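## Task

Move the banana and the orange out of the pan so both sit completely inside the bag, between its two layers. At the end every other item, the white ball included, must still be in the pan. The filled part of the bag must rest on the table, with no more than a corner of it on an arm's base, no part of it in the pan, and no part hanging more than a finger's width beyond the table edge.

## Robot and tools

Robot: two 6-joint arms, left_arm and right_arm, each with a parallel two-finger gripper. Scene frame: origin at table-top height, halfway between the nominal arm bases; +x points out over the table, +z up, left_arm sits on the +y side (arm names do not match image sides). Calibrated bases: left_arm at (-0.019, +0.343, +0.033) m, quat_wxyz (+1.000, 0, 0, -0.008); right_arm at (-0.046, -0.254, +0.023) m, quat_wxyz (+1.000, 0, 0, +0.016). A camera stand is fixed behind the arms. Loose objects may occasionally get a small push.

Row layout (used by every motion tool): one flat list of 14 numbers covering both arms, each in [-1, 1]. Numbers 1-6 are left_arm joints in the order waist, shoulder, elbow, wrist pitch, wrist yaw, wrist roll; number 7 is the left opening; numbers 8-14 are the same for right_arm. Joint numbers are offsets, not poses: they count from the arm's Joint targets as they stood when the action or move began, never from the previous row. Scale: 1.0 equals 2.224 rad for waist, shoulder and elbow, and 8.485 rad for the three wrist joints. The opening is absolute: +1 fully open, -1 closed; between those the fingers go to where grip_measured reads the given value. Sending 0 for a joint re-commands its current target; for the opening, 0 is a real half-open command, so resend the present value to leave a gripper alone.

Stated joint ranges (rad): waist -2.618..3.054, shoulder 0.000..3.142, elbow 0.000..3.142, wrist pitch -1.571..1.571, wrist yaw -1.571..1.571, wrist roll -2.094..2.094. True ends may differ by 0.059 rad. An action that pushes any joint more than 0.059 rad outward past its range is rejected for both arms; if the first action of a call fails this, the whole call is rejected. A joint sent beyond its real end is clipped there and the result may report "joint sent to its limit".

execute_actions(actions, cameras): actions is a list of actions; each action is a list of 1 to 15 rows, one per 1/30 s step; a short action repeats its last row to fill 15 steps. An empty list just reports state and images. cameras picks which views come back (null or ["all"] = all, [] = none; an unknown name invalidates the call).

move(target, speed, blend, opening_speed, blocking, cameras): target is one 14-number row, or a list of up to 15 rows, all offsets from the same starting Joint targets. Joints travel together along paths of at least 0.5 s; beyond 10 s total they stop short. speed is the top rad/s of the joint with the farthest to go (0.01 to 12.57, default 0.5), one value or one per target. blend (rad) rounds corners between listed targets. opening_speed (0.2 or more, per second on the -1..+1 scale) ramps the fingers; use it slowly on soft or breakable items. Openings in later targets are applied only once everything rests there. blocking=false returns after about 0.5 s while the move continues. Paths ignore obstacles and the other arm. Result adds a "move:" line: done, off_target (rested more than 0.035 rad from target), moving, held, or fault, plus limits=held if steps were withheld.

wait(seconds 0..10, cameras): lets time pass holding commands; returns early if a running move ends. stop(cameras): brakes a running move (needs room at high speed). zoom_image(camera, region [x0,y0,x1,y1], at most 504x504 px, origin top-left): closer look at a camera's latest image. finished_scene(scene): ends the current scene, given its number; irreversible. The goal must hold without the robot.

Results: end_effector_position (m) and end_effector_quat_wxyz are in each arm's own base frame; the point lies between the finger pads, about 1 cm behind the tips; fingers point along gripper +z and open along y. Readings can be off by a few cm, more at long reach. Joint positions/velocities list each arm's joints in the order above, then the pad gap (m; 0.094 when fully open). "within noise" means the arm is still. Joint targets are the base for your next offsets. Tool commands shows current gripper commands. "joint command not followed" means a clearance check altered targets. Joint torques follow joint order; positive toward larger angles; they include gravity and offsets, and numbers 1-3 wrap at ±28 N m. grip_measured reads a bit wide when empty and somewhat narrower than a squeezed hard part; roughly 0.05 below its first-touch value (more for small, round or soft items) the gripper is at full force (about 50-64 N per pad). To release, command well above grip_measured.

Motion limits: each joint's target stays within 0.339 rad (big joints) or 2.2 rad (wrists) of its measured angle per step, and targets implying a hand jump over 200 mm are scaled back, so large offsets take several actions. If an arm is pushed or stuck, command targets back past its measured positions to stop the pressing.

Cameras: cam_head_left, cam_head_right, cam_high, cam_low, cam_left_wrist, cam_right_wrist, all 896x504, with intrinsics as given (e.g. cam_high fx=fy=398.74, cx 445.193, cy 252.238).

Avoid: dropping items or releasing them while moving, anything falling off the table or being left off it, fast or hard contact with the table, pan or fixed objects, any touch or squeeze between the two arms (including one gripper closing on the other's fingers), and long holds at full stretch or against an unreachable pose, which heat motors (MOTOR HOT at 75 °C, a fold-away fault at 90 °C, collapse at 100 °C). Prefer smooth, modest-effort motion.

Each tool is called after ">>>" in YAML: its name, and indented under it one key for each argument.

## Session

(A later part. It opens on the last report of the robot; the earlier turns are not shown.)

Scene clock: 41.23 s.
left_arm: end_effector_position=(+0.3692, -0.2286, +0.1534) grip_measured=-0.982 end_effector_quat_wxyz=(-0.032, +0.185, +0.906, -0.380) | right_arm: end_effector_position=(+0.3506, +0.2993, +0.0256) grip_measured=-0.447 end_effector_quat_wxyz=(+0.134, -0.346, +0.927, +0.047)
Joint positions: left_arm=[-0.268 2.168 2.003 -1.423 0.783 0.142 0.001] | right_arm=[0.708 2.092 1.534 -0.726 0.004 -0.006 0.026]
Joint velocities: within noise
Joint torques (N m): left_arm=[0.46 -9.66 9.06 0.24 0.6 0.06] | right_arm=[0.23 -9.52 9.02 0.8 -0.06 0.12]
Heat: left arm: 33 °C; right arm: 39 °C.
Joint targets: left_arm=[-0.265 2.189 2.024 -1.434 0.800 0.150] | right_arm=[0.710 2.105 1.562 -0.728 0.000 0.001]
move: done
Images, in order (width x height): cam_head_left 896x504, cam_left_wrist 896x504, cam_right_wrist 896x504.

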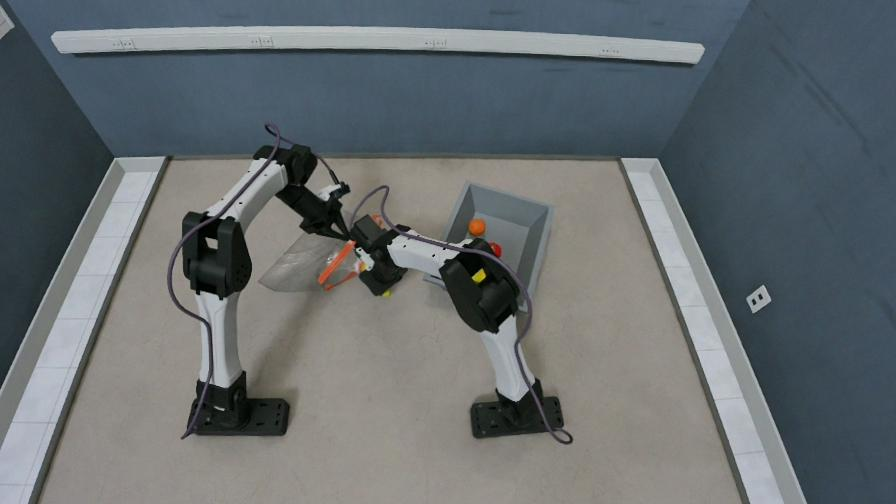

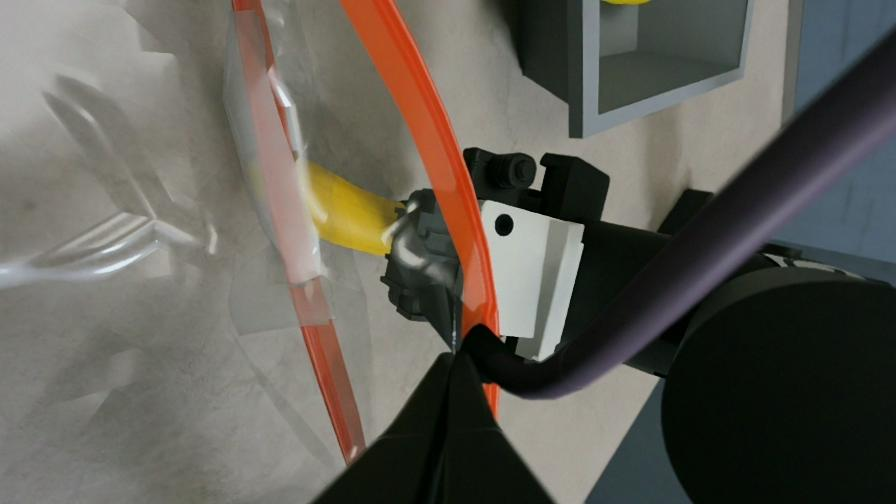

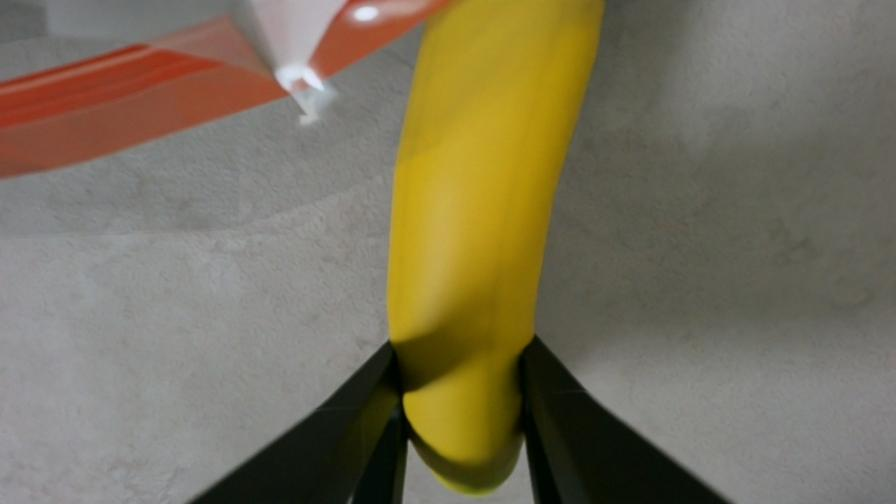

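>>> move:
  target: [0,0,0,0,0,0,-1,0,-0.17,-0.232,0.0165,0,0,-0.45]
  speed: 0.9
  cameras: ["cam_left_wrist","cam_right_wrist","cam_head_left","cam_high","cam_low","cam_head_right"]

>>> zoom_image:
  camera: "cam_left_wrist"
  region: [200, 0, 600, 450]

>>> zoom_image:
  camera: "cam_head_left"
  region: [250, 160, 450, 320]

Scene clock: 43.63 s.
left_arm: end_effector_position=(+0.3692, -0.2286, +0.1534) grip_measured=-0.982 end_effector_quat_wxyz=(-0.032, +0.185, +0.906, -0.380) | right_arm: end_effector_position=(+0.2712, +0.2313, +0.0168) grip_measured=-0.447 end_effector_quat_wxyz=(+0.118, -0.347, +0.930, +0.041)
Joint positions: left_arm=[-0.268 2.168 2.003 -1.423 0.783 0.142 0.001] | right_arm=[0.708 1.764 1.048 -0.604 0.004 -0.006 0.026]
Joint velocities: within noise
Joint torques (N m): left_arm=[0.49 -9.66 9.02 0.25 0.58 0.06] | right_arm=[0.21 -10.8 5.78 0.93 -0.06 0.12]
Heat: left arm: 33 °C; right arm: 39 °C.
Joint targets: left_arm=[-0.265 2.189 2.024 -1.434 0.800 0.150] | right_arm=[0.710 1.727 1.046 -0.588 0.000 0.001]
move: off_target (right_arm); right_arm: the shoulder is farthest, 0.037 rad from its target

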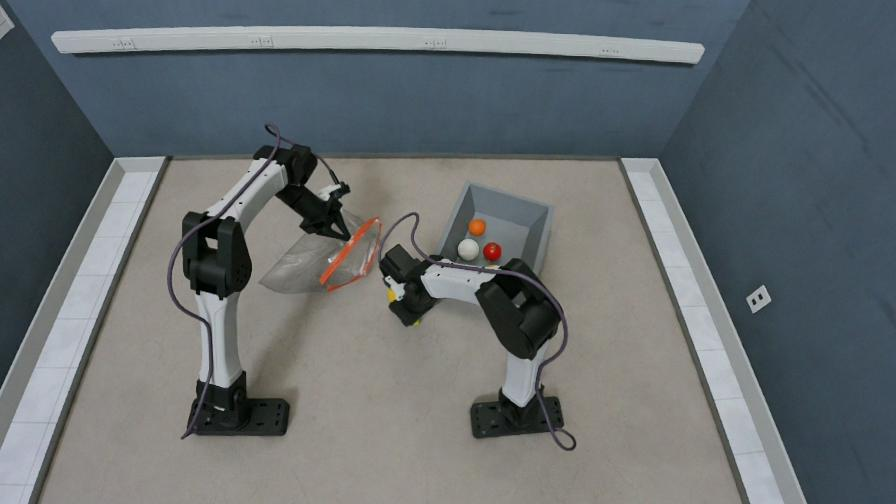

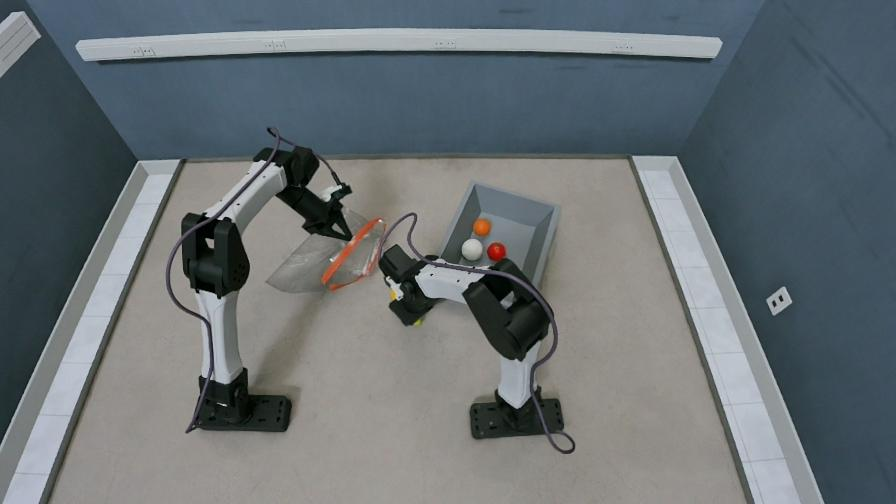

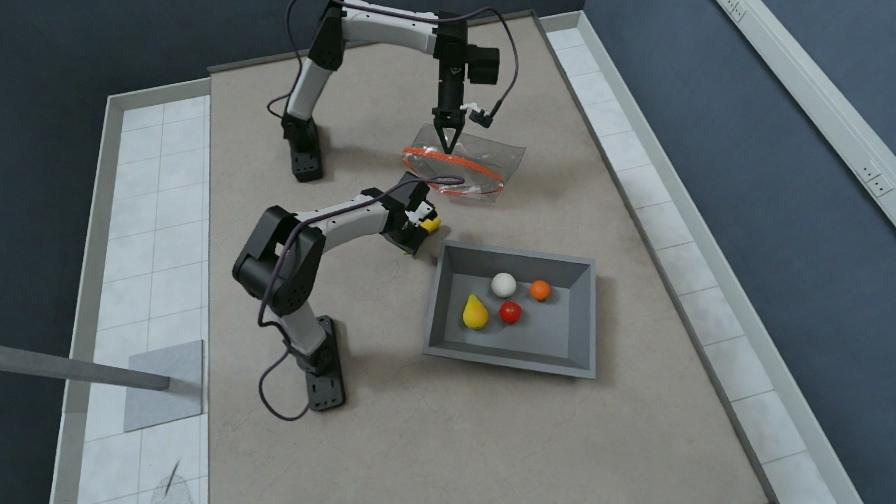

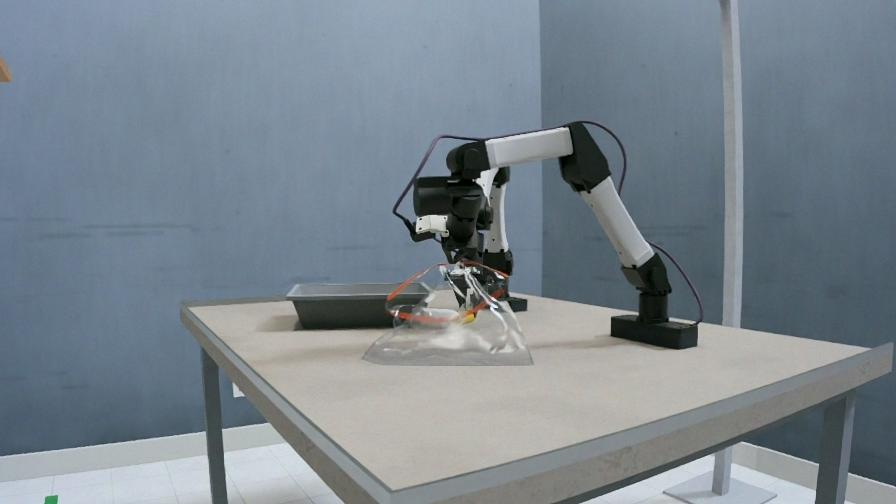

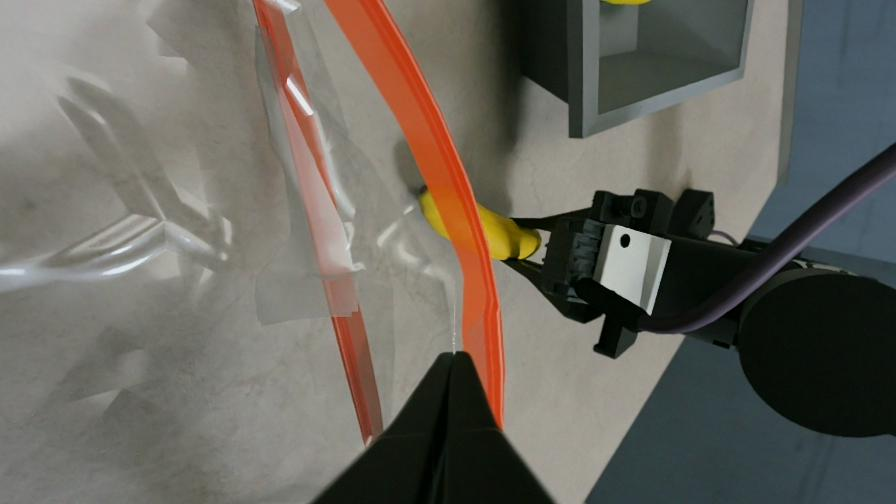

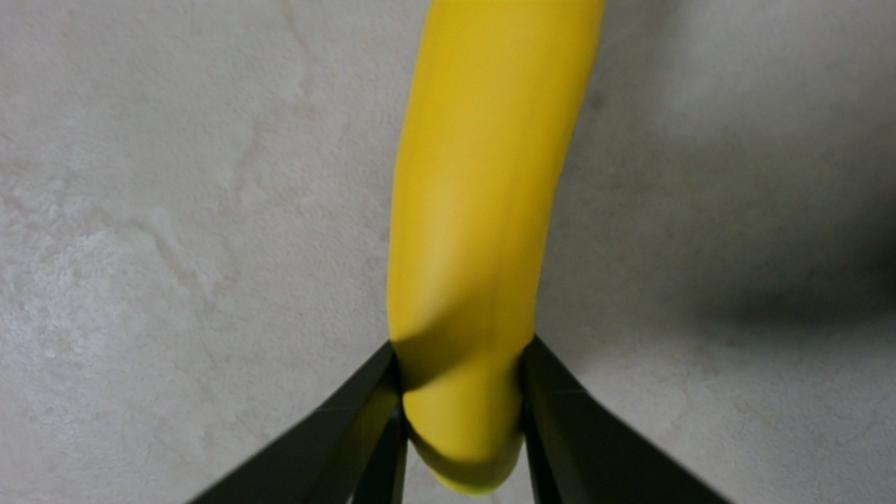

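Scaled by 1.120 from the camera's 896x504 image, which has a finer 1280x720 frame.

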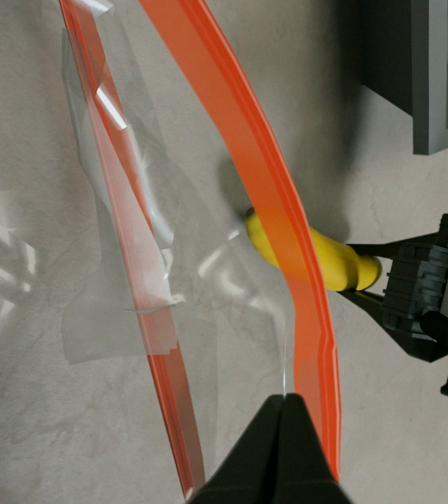

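Scaled by 2.520 from the camera's 896x504 image, which has a finer 1280x720 frame.

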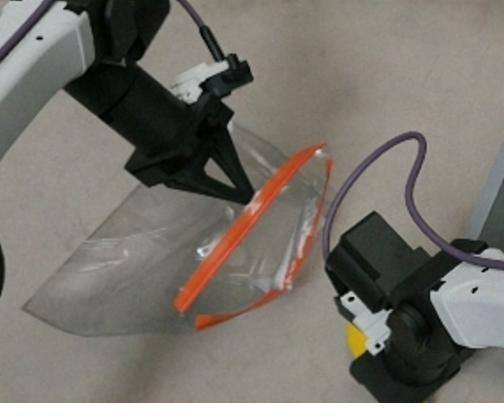

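>>> zoom_image:
  camera: "cam_low"
  region: [340, 230, 560, 380]

>>> zoom_image:
  camera: "cam_head_right"
  region: [380, 110, 540, 250]

Scaled by 2.291 from the camera's 896x504 image, which has a finer 1280x720 frame.

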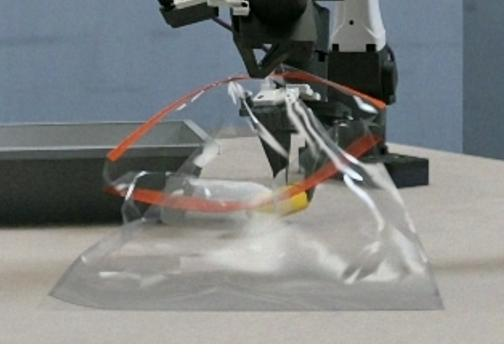

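Scaled by 3.150 from the camera's 896x504 image, which has a finer 1280x720 frame.

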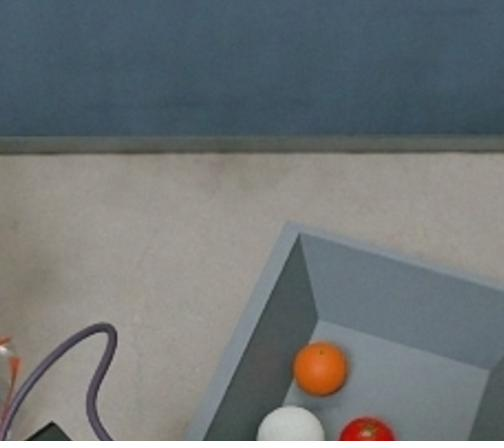

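>>> move:
  target:
    - [0,0,0,0,0,0,-1,0,-0.016,0.0471,-0.0150,0,0,-0.45]
    - [0,0,0,0,0,0,-1,0,0.058,0.1283,-0.0186,0,0,-0.45]
  speed: 0.6
  cameras: ["cam_left_wrist","cam_right_wrist","cam_head_left","cam_low"]

>>> zoom_image:
  camera: "cam_low"
  region: [340, 230, 560, 380]

>>> zoom_image:
  camera: "cam_left_wrist"
  region: [200, 0, 600, 450]

Scene clock: 45.97 s.
left_arm: end_effector_position=(+0.3692, -0.2286, +0.1535) grip_measured=-0.982 end_effector_quat_wxyz=(-0.032, +0.185, +0.906, -0.381) | right_arm: end_effector_position=(+0.3056, +0.2608, +0.0538) grip_measured=-0.447 end_effector_quat_wxyz=(+0.133, -0.346, +0.928, +0.047)
Joint positions: left_arm=[-0.268 2.168 2.003 -1.423 0.784 0.142 0.001] | right_arm=[0.708 1.847 1.303 -0.744 0.004 -0.006 0.026]
Joint velocities: within noise
Joint torques (N m): left_arm=[0.47 -9.65 9.03 0.23 0.58 0.08] | right_arm=[0.21 -7.9 9.09 0.8 -0.06 0.12]
Heat: left arm: 34 °C; right arm: 39 °C.
Joint targets: left_arm=[-0.265 2.189 2.024 -1.434 0.800 0.150] | right_arm=[0.710 1.856 1.331 -0.745 0.000 0.001]
move: done
Images, in order (width x height): cam_head_left 896x504, cam_low 896x504, cam_left_wrist 896x504, cam_right_wrist 896x504.

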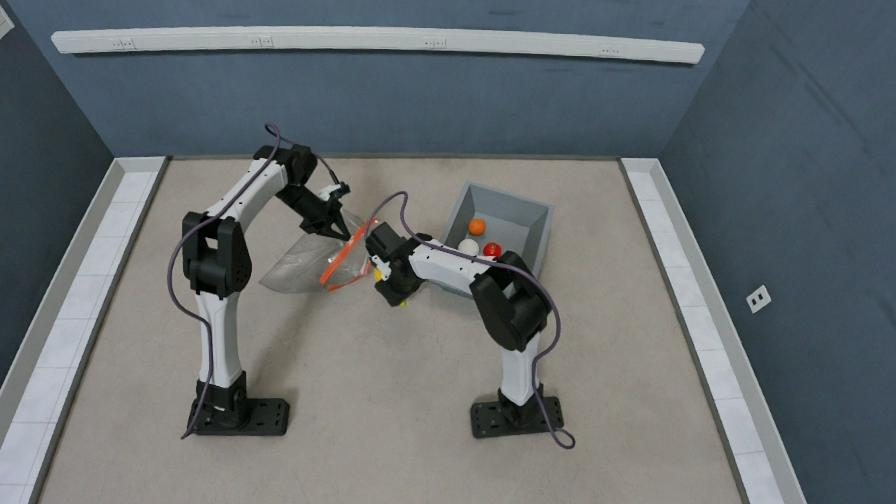

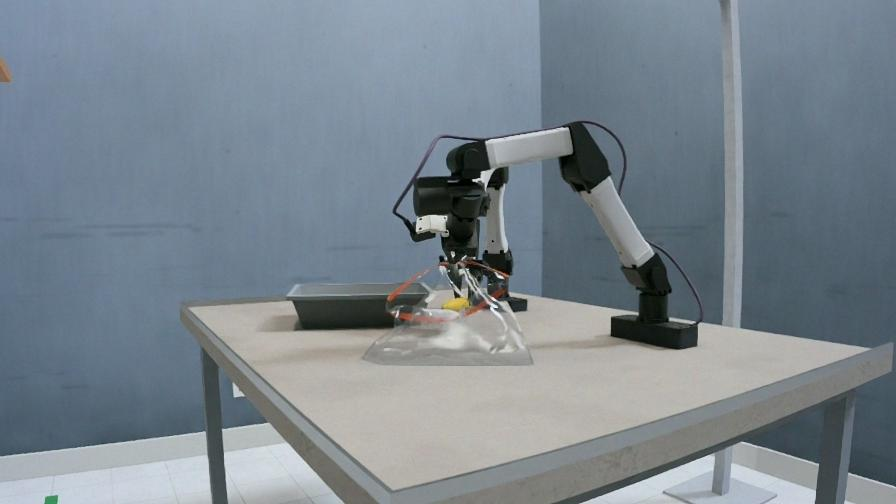

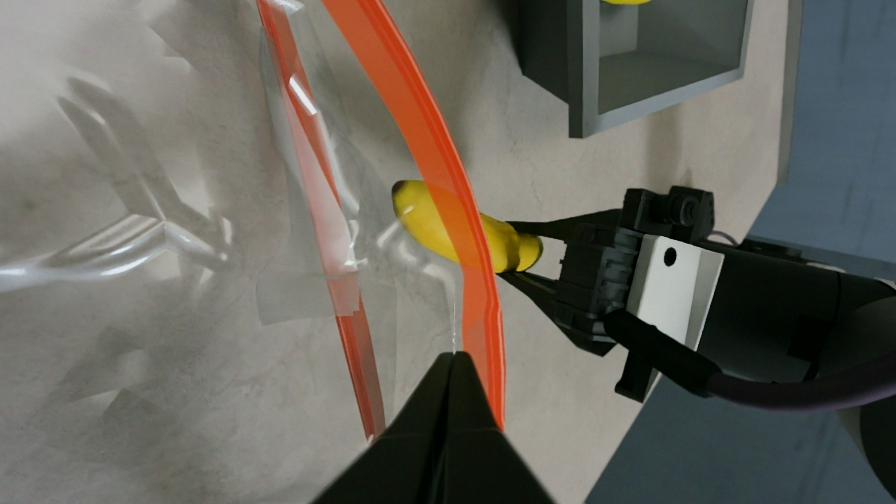

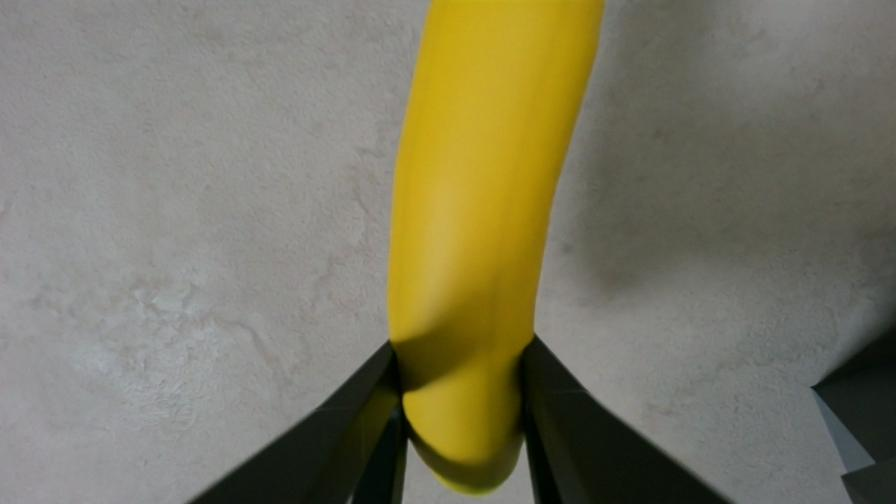

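Scaled by 2.291 from the camera's 896x504 image, which has a finer 1280x720 frame.

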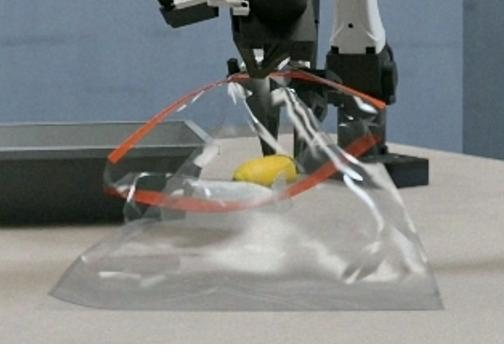

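Scaled by 1.120 from the camera's 896x504 image, which has a finer 1280x720 frame.

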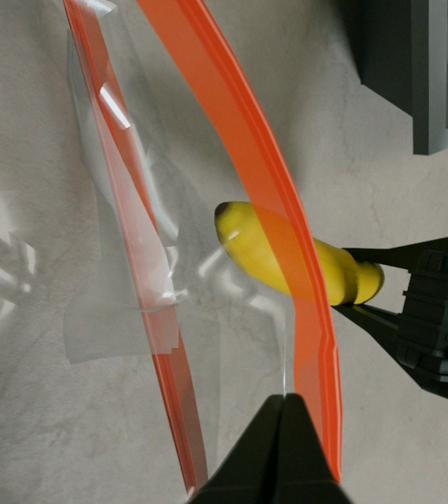

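>>> move:
  target:
    - [0,0,0,0,0,0,-1,0,-0.0056,0.0164,-0.0058,0,0,-0.45]
    - [0,0,0,0,0,0,-1,0,0.0608,0.1034,-0.0112,0,0,-0.45]
  speed: 0.5
  cameras: ["cam_left_wrist","cam_right_wrist","cam_low"]

>>> zoom_image:
  camera: "cam_low"
  region: [340, 230, 560, 380]

>>> zoom_image:
  camera: "cam_left_wrist"
  region: [200, 0, 600, 450]

Scene clock: 47.77 s.
left_arm: end_effector_position=(+0.3692, -0.2286, +0.1535) grip_measured=-0.982 end_effector_quat_wxyz=(-0.032, +0.185, +0.906, -0.381) | right_arm: end_effector_position=(+0.3358, +0.2866, +0.0656) grip_measured=-0.447 end_effector_quat_wxyz=(+0.134, -0.346, +0.928, +0.047)
Joint positions: left_arm=[-0.268 2.168 2.003 -1.423 0.784 0.142 0.001] | right_arm=[0.708 1.98 1.533 -0.839 0.004 -0.006 0.026]
Joint velocities: within noise
Joint torques (N m): left_arm=[0.44 -9.66 9.05 0.25 0.6 0.07] | right_arm=[0.2 -8.96 9.22 0.8 -0.06 0.12]
Heat: left arm: 34 °C; right arm: 39 °C.
Joint targets: left_arm=[-0.265 2.189 2.024 -1.434 0.800 0.150] | right_arm=[0.710 1.991 1.561 -0.840 0.000 0.001]
move: done
Images, in order (width x height): cam_low 896x504, cam_left_wrist 896x504, cam_right_wrist 896x504.

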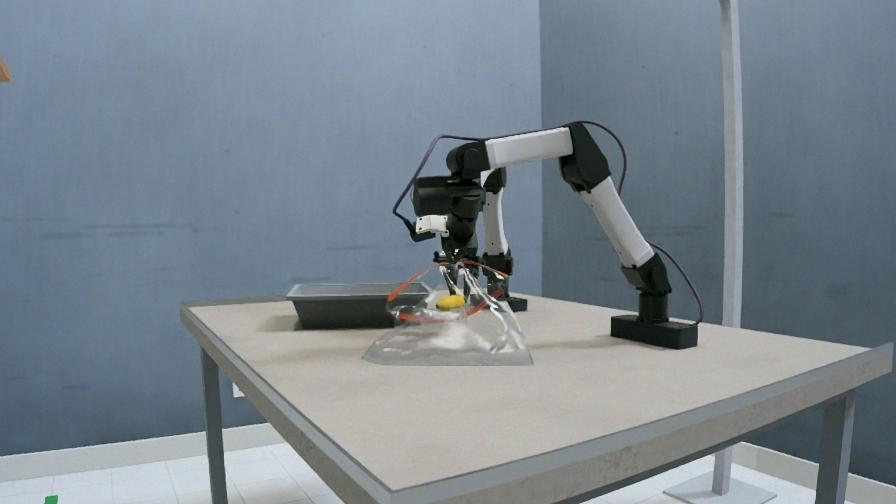

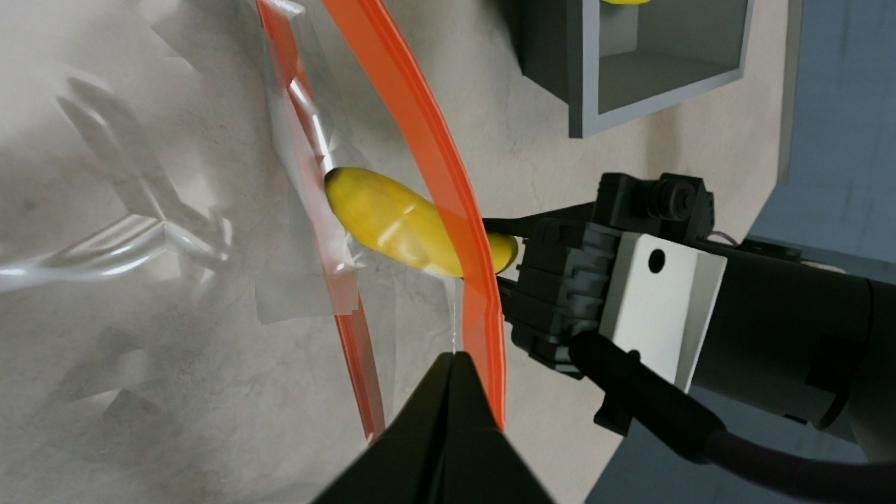

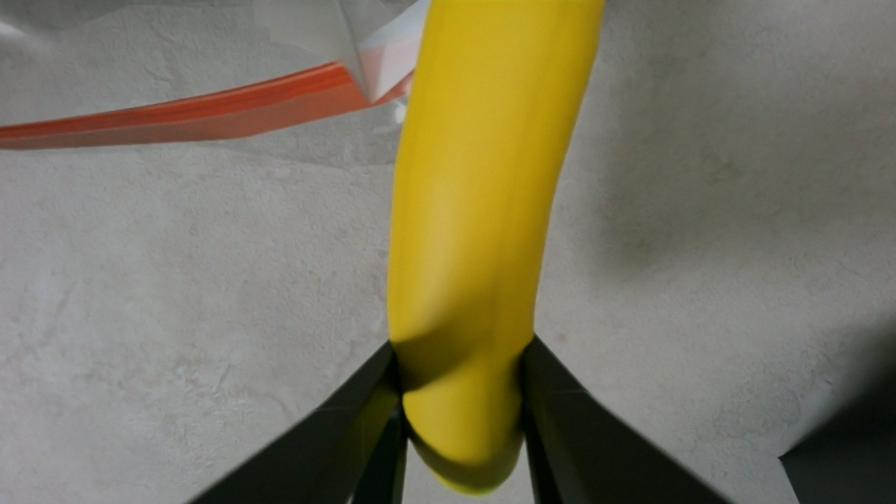

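Scaled by 2.291 from the camera's 896x504 image, which has a finer 1280x720 frame.

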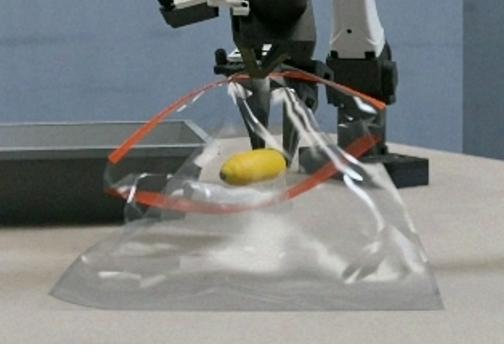

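Scaled by 1.120 from the camera's 896x504 image, which has a finer 1280x720 frame.

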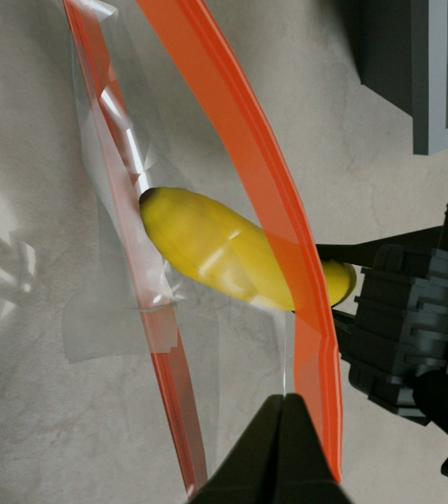

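>>> move:
  target:
    - [0,0,0,0,0,0,-1,0,0.0459,0.0503,-0.0012,0,0,-0.45]
    - [0,0,0,0,0,0,-1,0,0.0754,-0.0129,0.0231,0,0,-0.45]
  speed: 0.4
  cameras: ["cam_left_wrist","cam_right_wrist","cam_low"]

>>> zoom_image:
  camera: "cam_low"
  region: [340, 230, 560, 380]

>>> zoom_image:
  camera: "cam_left_wrist"
  region: [200, 0, 600, 450]

Scene clock: 50.53 s.
left_arm: end_effector_position=(+0.3692, -0.2286, +0.1535) grip_measured=-0.982 end_effector_quat_wxyz=(-0.032, +0.185, +0.906, -0.381) | right_arm: end_effector_position=(+0.3588, +0.3063, +0.0061) grip_measured=-0.447 end_effector_quat_wxyz=(+0.140, -0.345, +0.927, +0.049)
Joint positions: left_arm=[-0.268 2.168 2.003 -1.423 0.784 0.142 0.001] | right_arm=[0.708 2.148 1.536 -0.661 0.004 -0.006 0.026]
Joint velocities: left_arm=[within noise] | right_arm=[0.007 0.007 -0.012 0.095 0.081 0.022 0.004]
Joint torques (N m): left_arm=[0.43 -9.59 9.05 0.24 0.6 0.07] | right_arm=[0.21 -10.03 5.94 1.01 -0.06 0.12]
Heat: left arm: 35 °C; right arm: 39 °C.
Joint targets: left_arm=[-0.265 2.189 2.024 -1.434 0.800 0.150] | right_arm=[0.710 2.159 1.532 -0.645 0.000 0.001]
move: done
Images, in order (width x height): cam_low 896x504, cam_left_wrist 896x504, cam_right_wrist 896x504.

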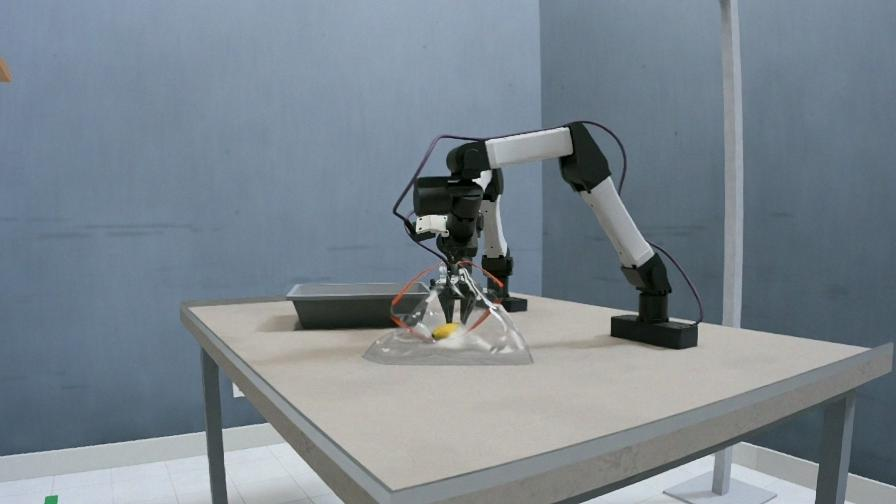

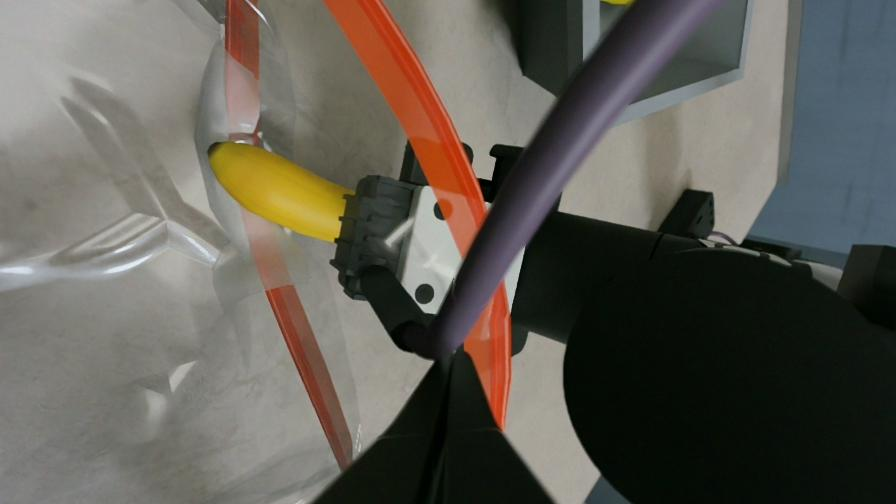

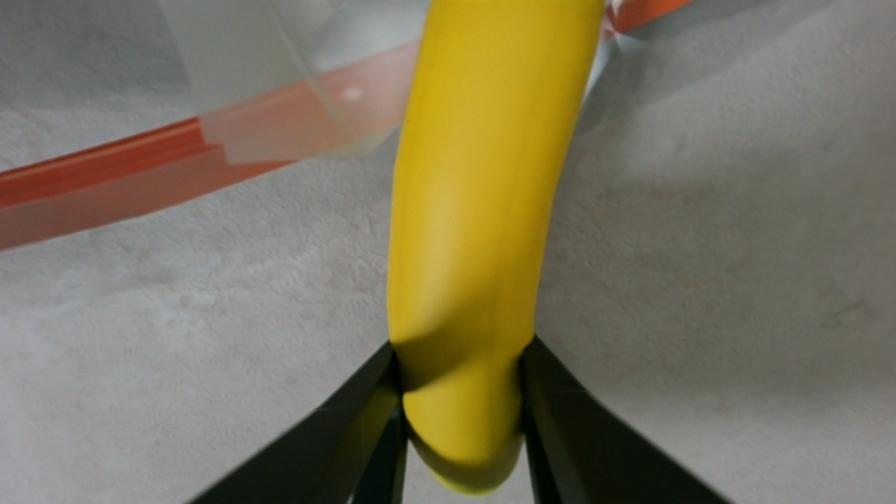

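Scaled by 2.291 from the camera's 896x504 image, which has a finer 1280x720 frame.

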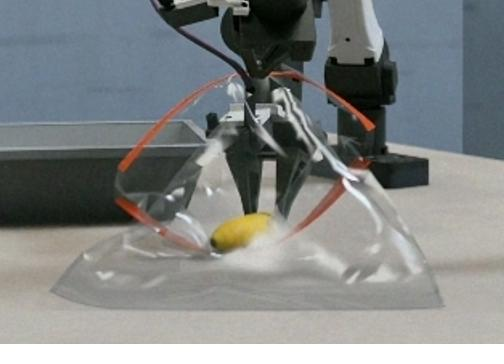

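Scaled by 1.120 from the camera's 896x504 image, which has a finer 1280x720 frame.

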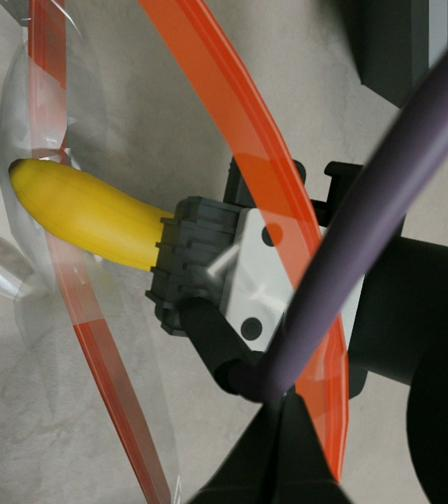

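>>> move:
  target:
    - [0,0,0,0,0,0,-1,0,0,0,0,0,0,0.1]
    - [0,0,0,0,0,0,-1,0,-0.1412,-0.1529,0.0067,0,0,0.1]
    - [0,0,0,0,0,0,-1,0,-0.3394,-0.4036,0.0665,0,0,0.1]
    - [0,0,0,0,0,0,-1,0,-0.1323,-0.5534,0.2108,0,0,0.1]
  speed: [0.5,0.6,1.0,1.0]
  blend: [0,0.03,0.05,0]
  opening_speed: 1
  cameras: ["cam_left_wrist","cam_right_wrist","cam_low","cam_head_left"]

>>> zoom_image:
  camera: "cam_low"
  region: [340, 230, 560, 380]

Scene clock: 56.27 s.
left_arm: end_effector_position=(+0.3692, -0.2286, +0.1535) grip_measured=-0.982 end_effector_quat_wxyz=(-0.032, +0.185, +0.906, -0.381) | right_arm: end_effector_position=(+0.2925, +0.2496, +0.0201) grip_measured=+0.099 end_effector_quat_wxyz=(+0.508, -0.293, +0.789, +0.184)
Joint positions: left_arm=[-0.268 2.168 2.003 -1.423 0.784 0.142 0.001] | right_arm=[0.708 1.855 0.304 1.122 0.004 -0.006 0.052]
Joint velocities: within noise
Joint torques (N m): left_arm=[0.47 -9.66 9.03 0.24 0.58 0.06] | right_arm=[0.21 -5.03 3.14 2.07 -0.06 0.11]
Heat: left arm: 35 °C; right arm: 40 °C.
Joint targets: left_arm=[-0.265 2.189 2.024 -1.434 0.800 0.150] | right_arm=[0.710 1.865 0.302 1.144 0.000 0.001]
move: done
Images, in order (width x height): cam_head_left 896x504, cam_low 896x504, cam_left_wrist 896x504, cam_right_wrist 896x504.

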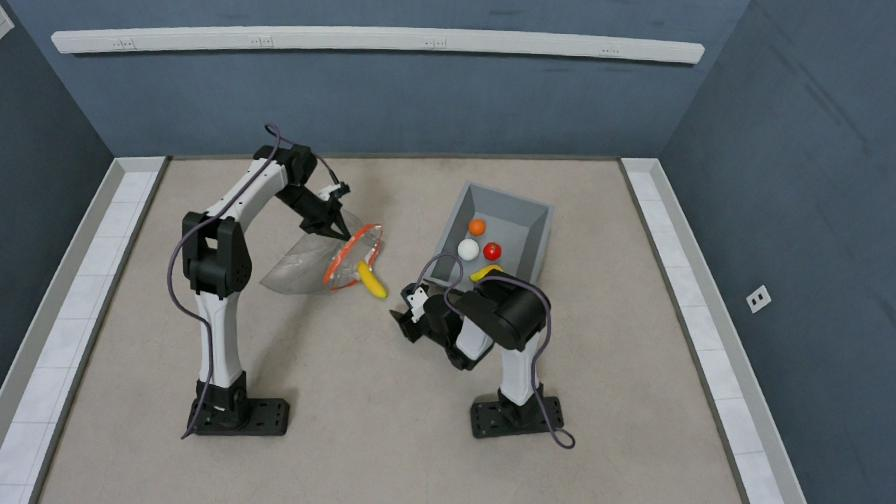

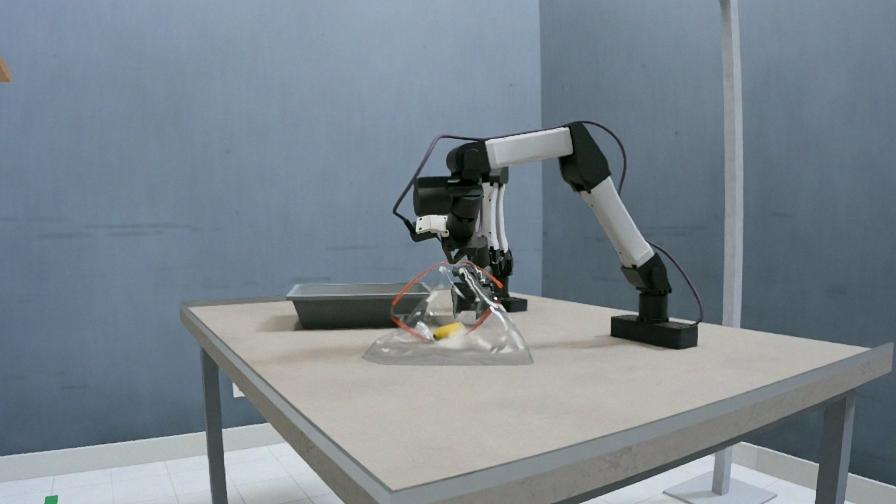

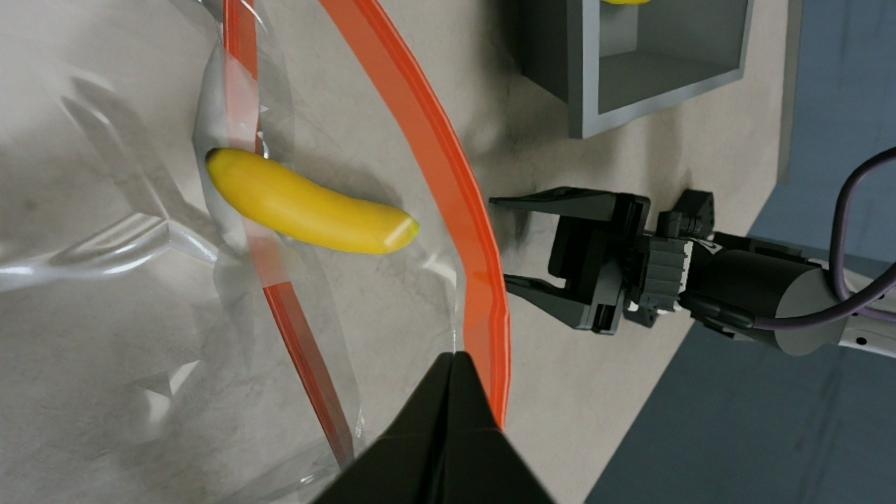

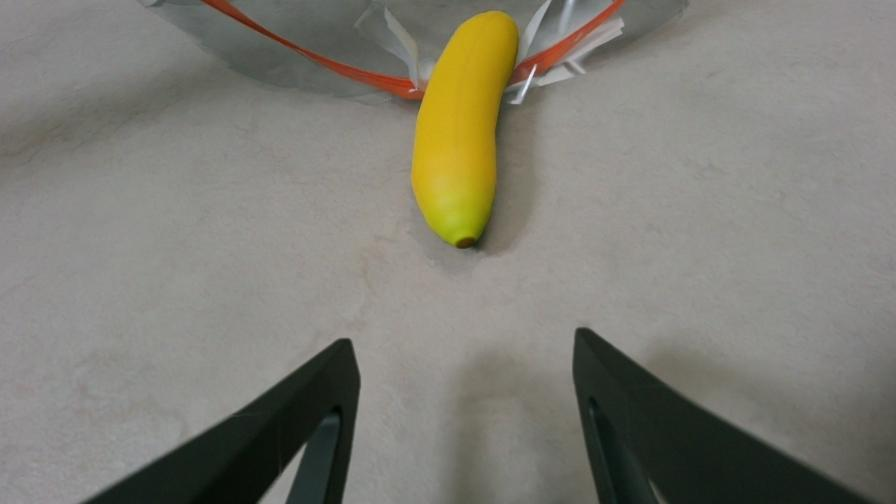

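Scaled by 2.291 from the camera's 896x504 image, which has a finer 1280x720 frame.

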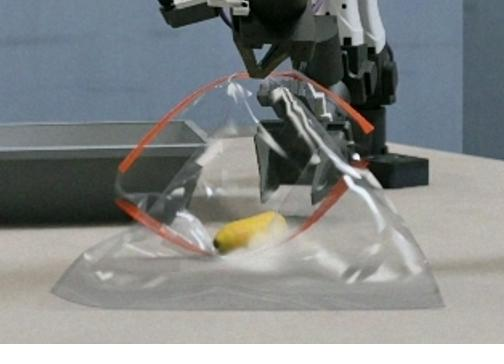

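>>> move:
  target:
    - [0,0,0,0,0,0,-1,0,0.0697,0.0713,-0.0005,0,0,0.1]
    - [0,0,0,0,0,0,-1,0,0.1018,0.1454,-0.0116,0,0,0.1]
    - [0,0,0,0,0,0,-1,0,0.1018,0.1454,-0.0116,0,0,-0.45]
  speed: 0.7
  blend: [0.03,0,0]
  opening_speed: 1.2
  cameras: ["cam_left_wrist","cam_right_wrist"]

Scene clock: 59.03 s.
left_arm: end_effector_position=(+0.3692, -0.2286, +0.1535) grip_measured=-0.982 end_effector_quat_wxyz=(-0.032, +0.185, +0.906, -0.381) | right_arm: end_effector_position=(+0.3491, +0.2981, +0.0040) grip_measured=-0.443 end_effector_quat_wxyz=(+0.509, -0.293, +0.788, +0.185)
Joint positions: left_arm=[-0.268 2.168 2.003 -1.423 0.784 0.142 0.001] | right_arm=[0.708 2.079 0.611 1.041 0.004 -0.006 0.026]
Joint velocities: within noise
Joint torques (N m): left_arm=[0.46 -9.65 9.05 0.23 0.58 0.07] | right_arm=[0.2 -7.05 5.16 1.93 -0.06 0.12]
Heat: left arm: 36 °C; right arm: 39 °C.
Joint targets: left_arm=[-0.265 2.189 2.024 -1.434 0.800 0.150] | right_arm=[0.710 2.091 0.625 1.046 0.000 0.001]
move: done
Images, in order (width x height): cam_left_wrist 896x504, cam_right_wrist 896x504.

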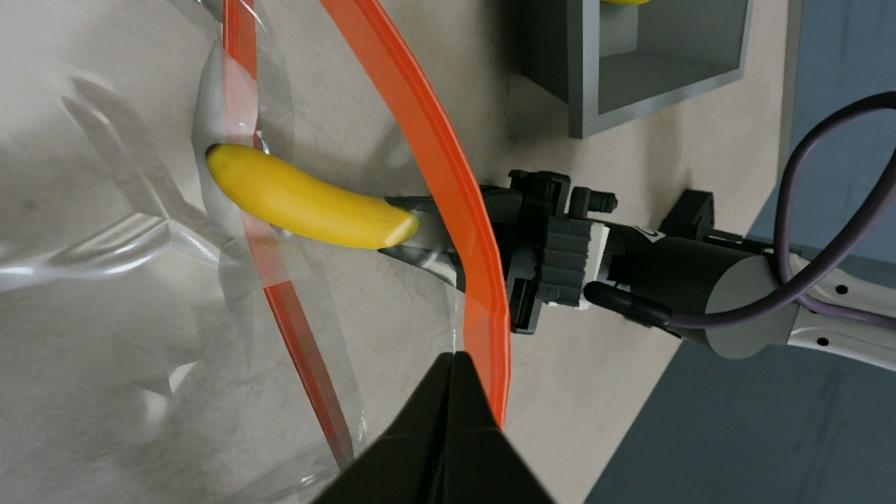

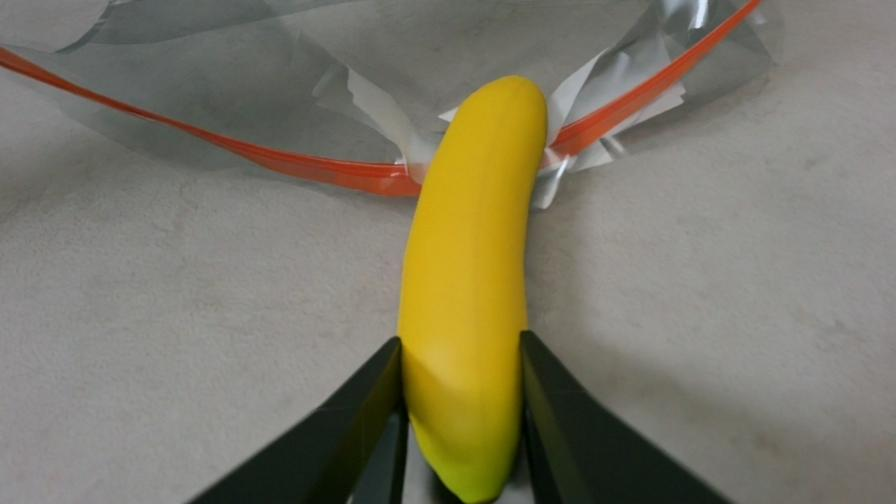

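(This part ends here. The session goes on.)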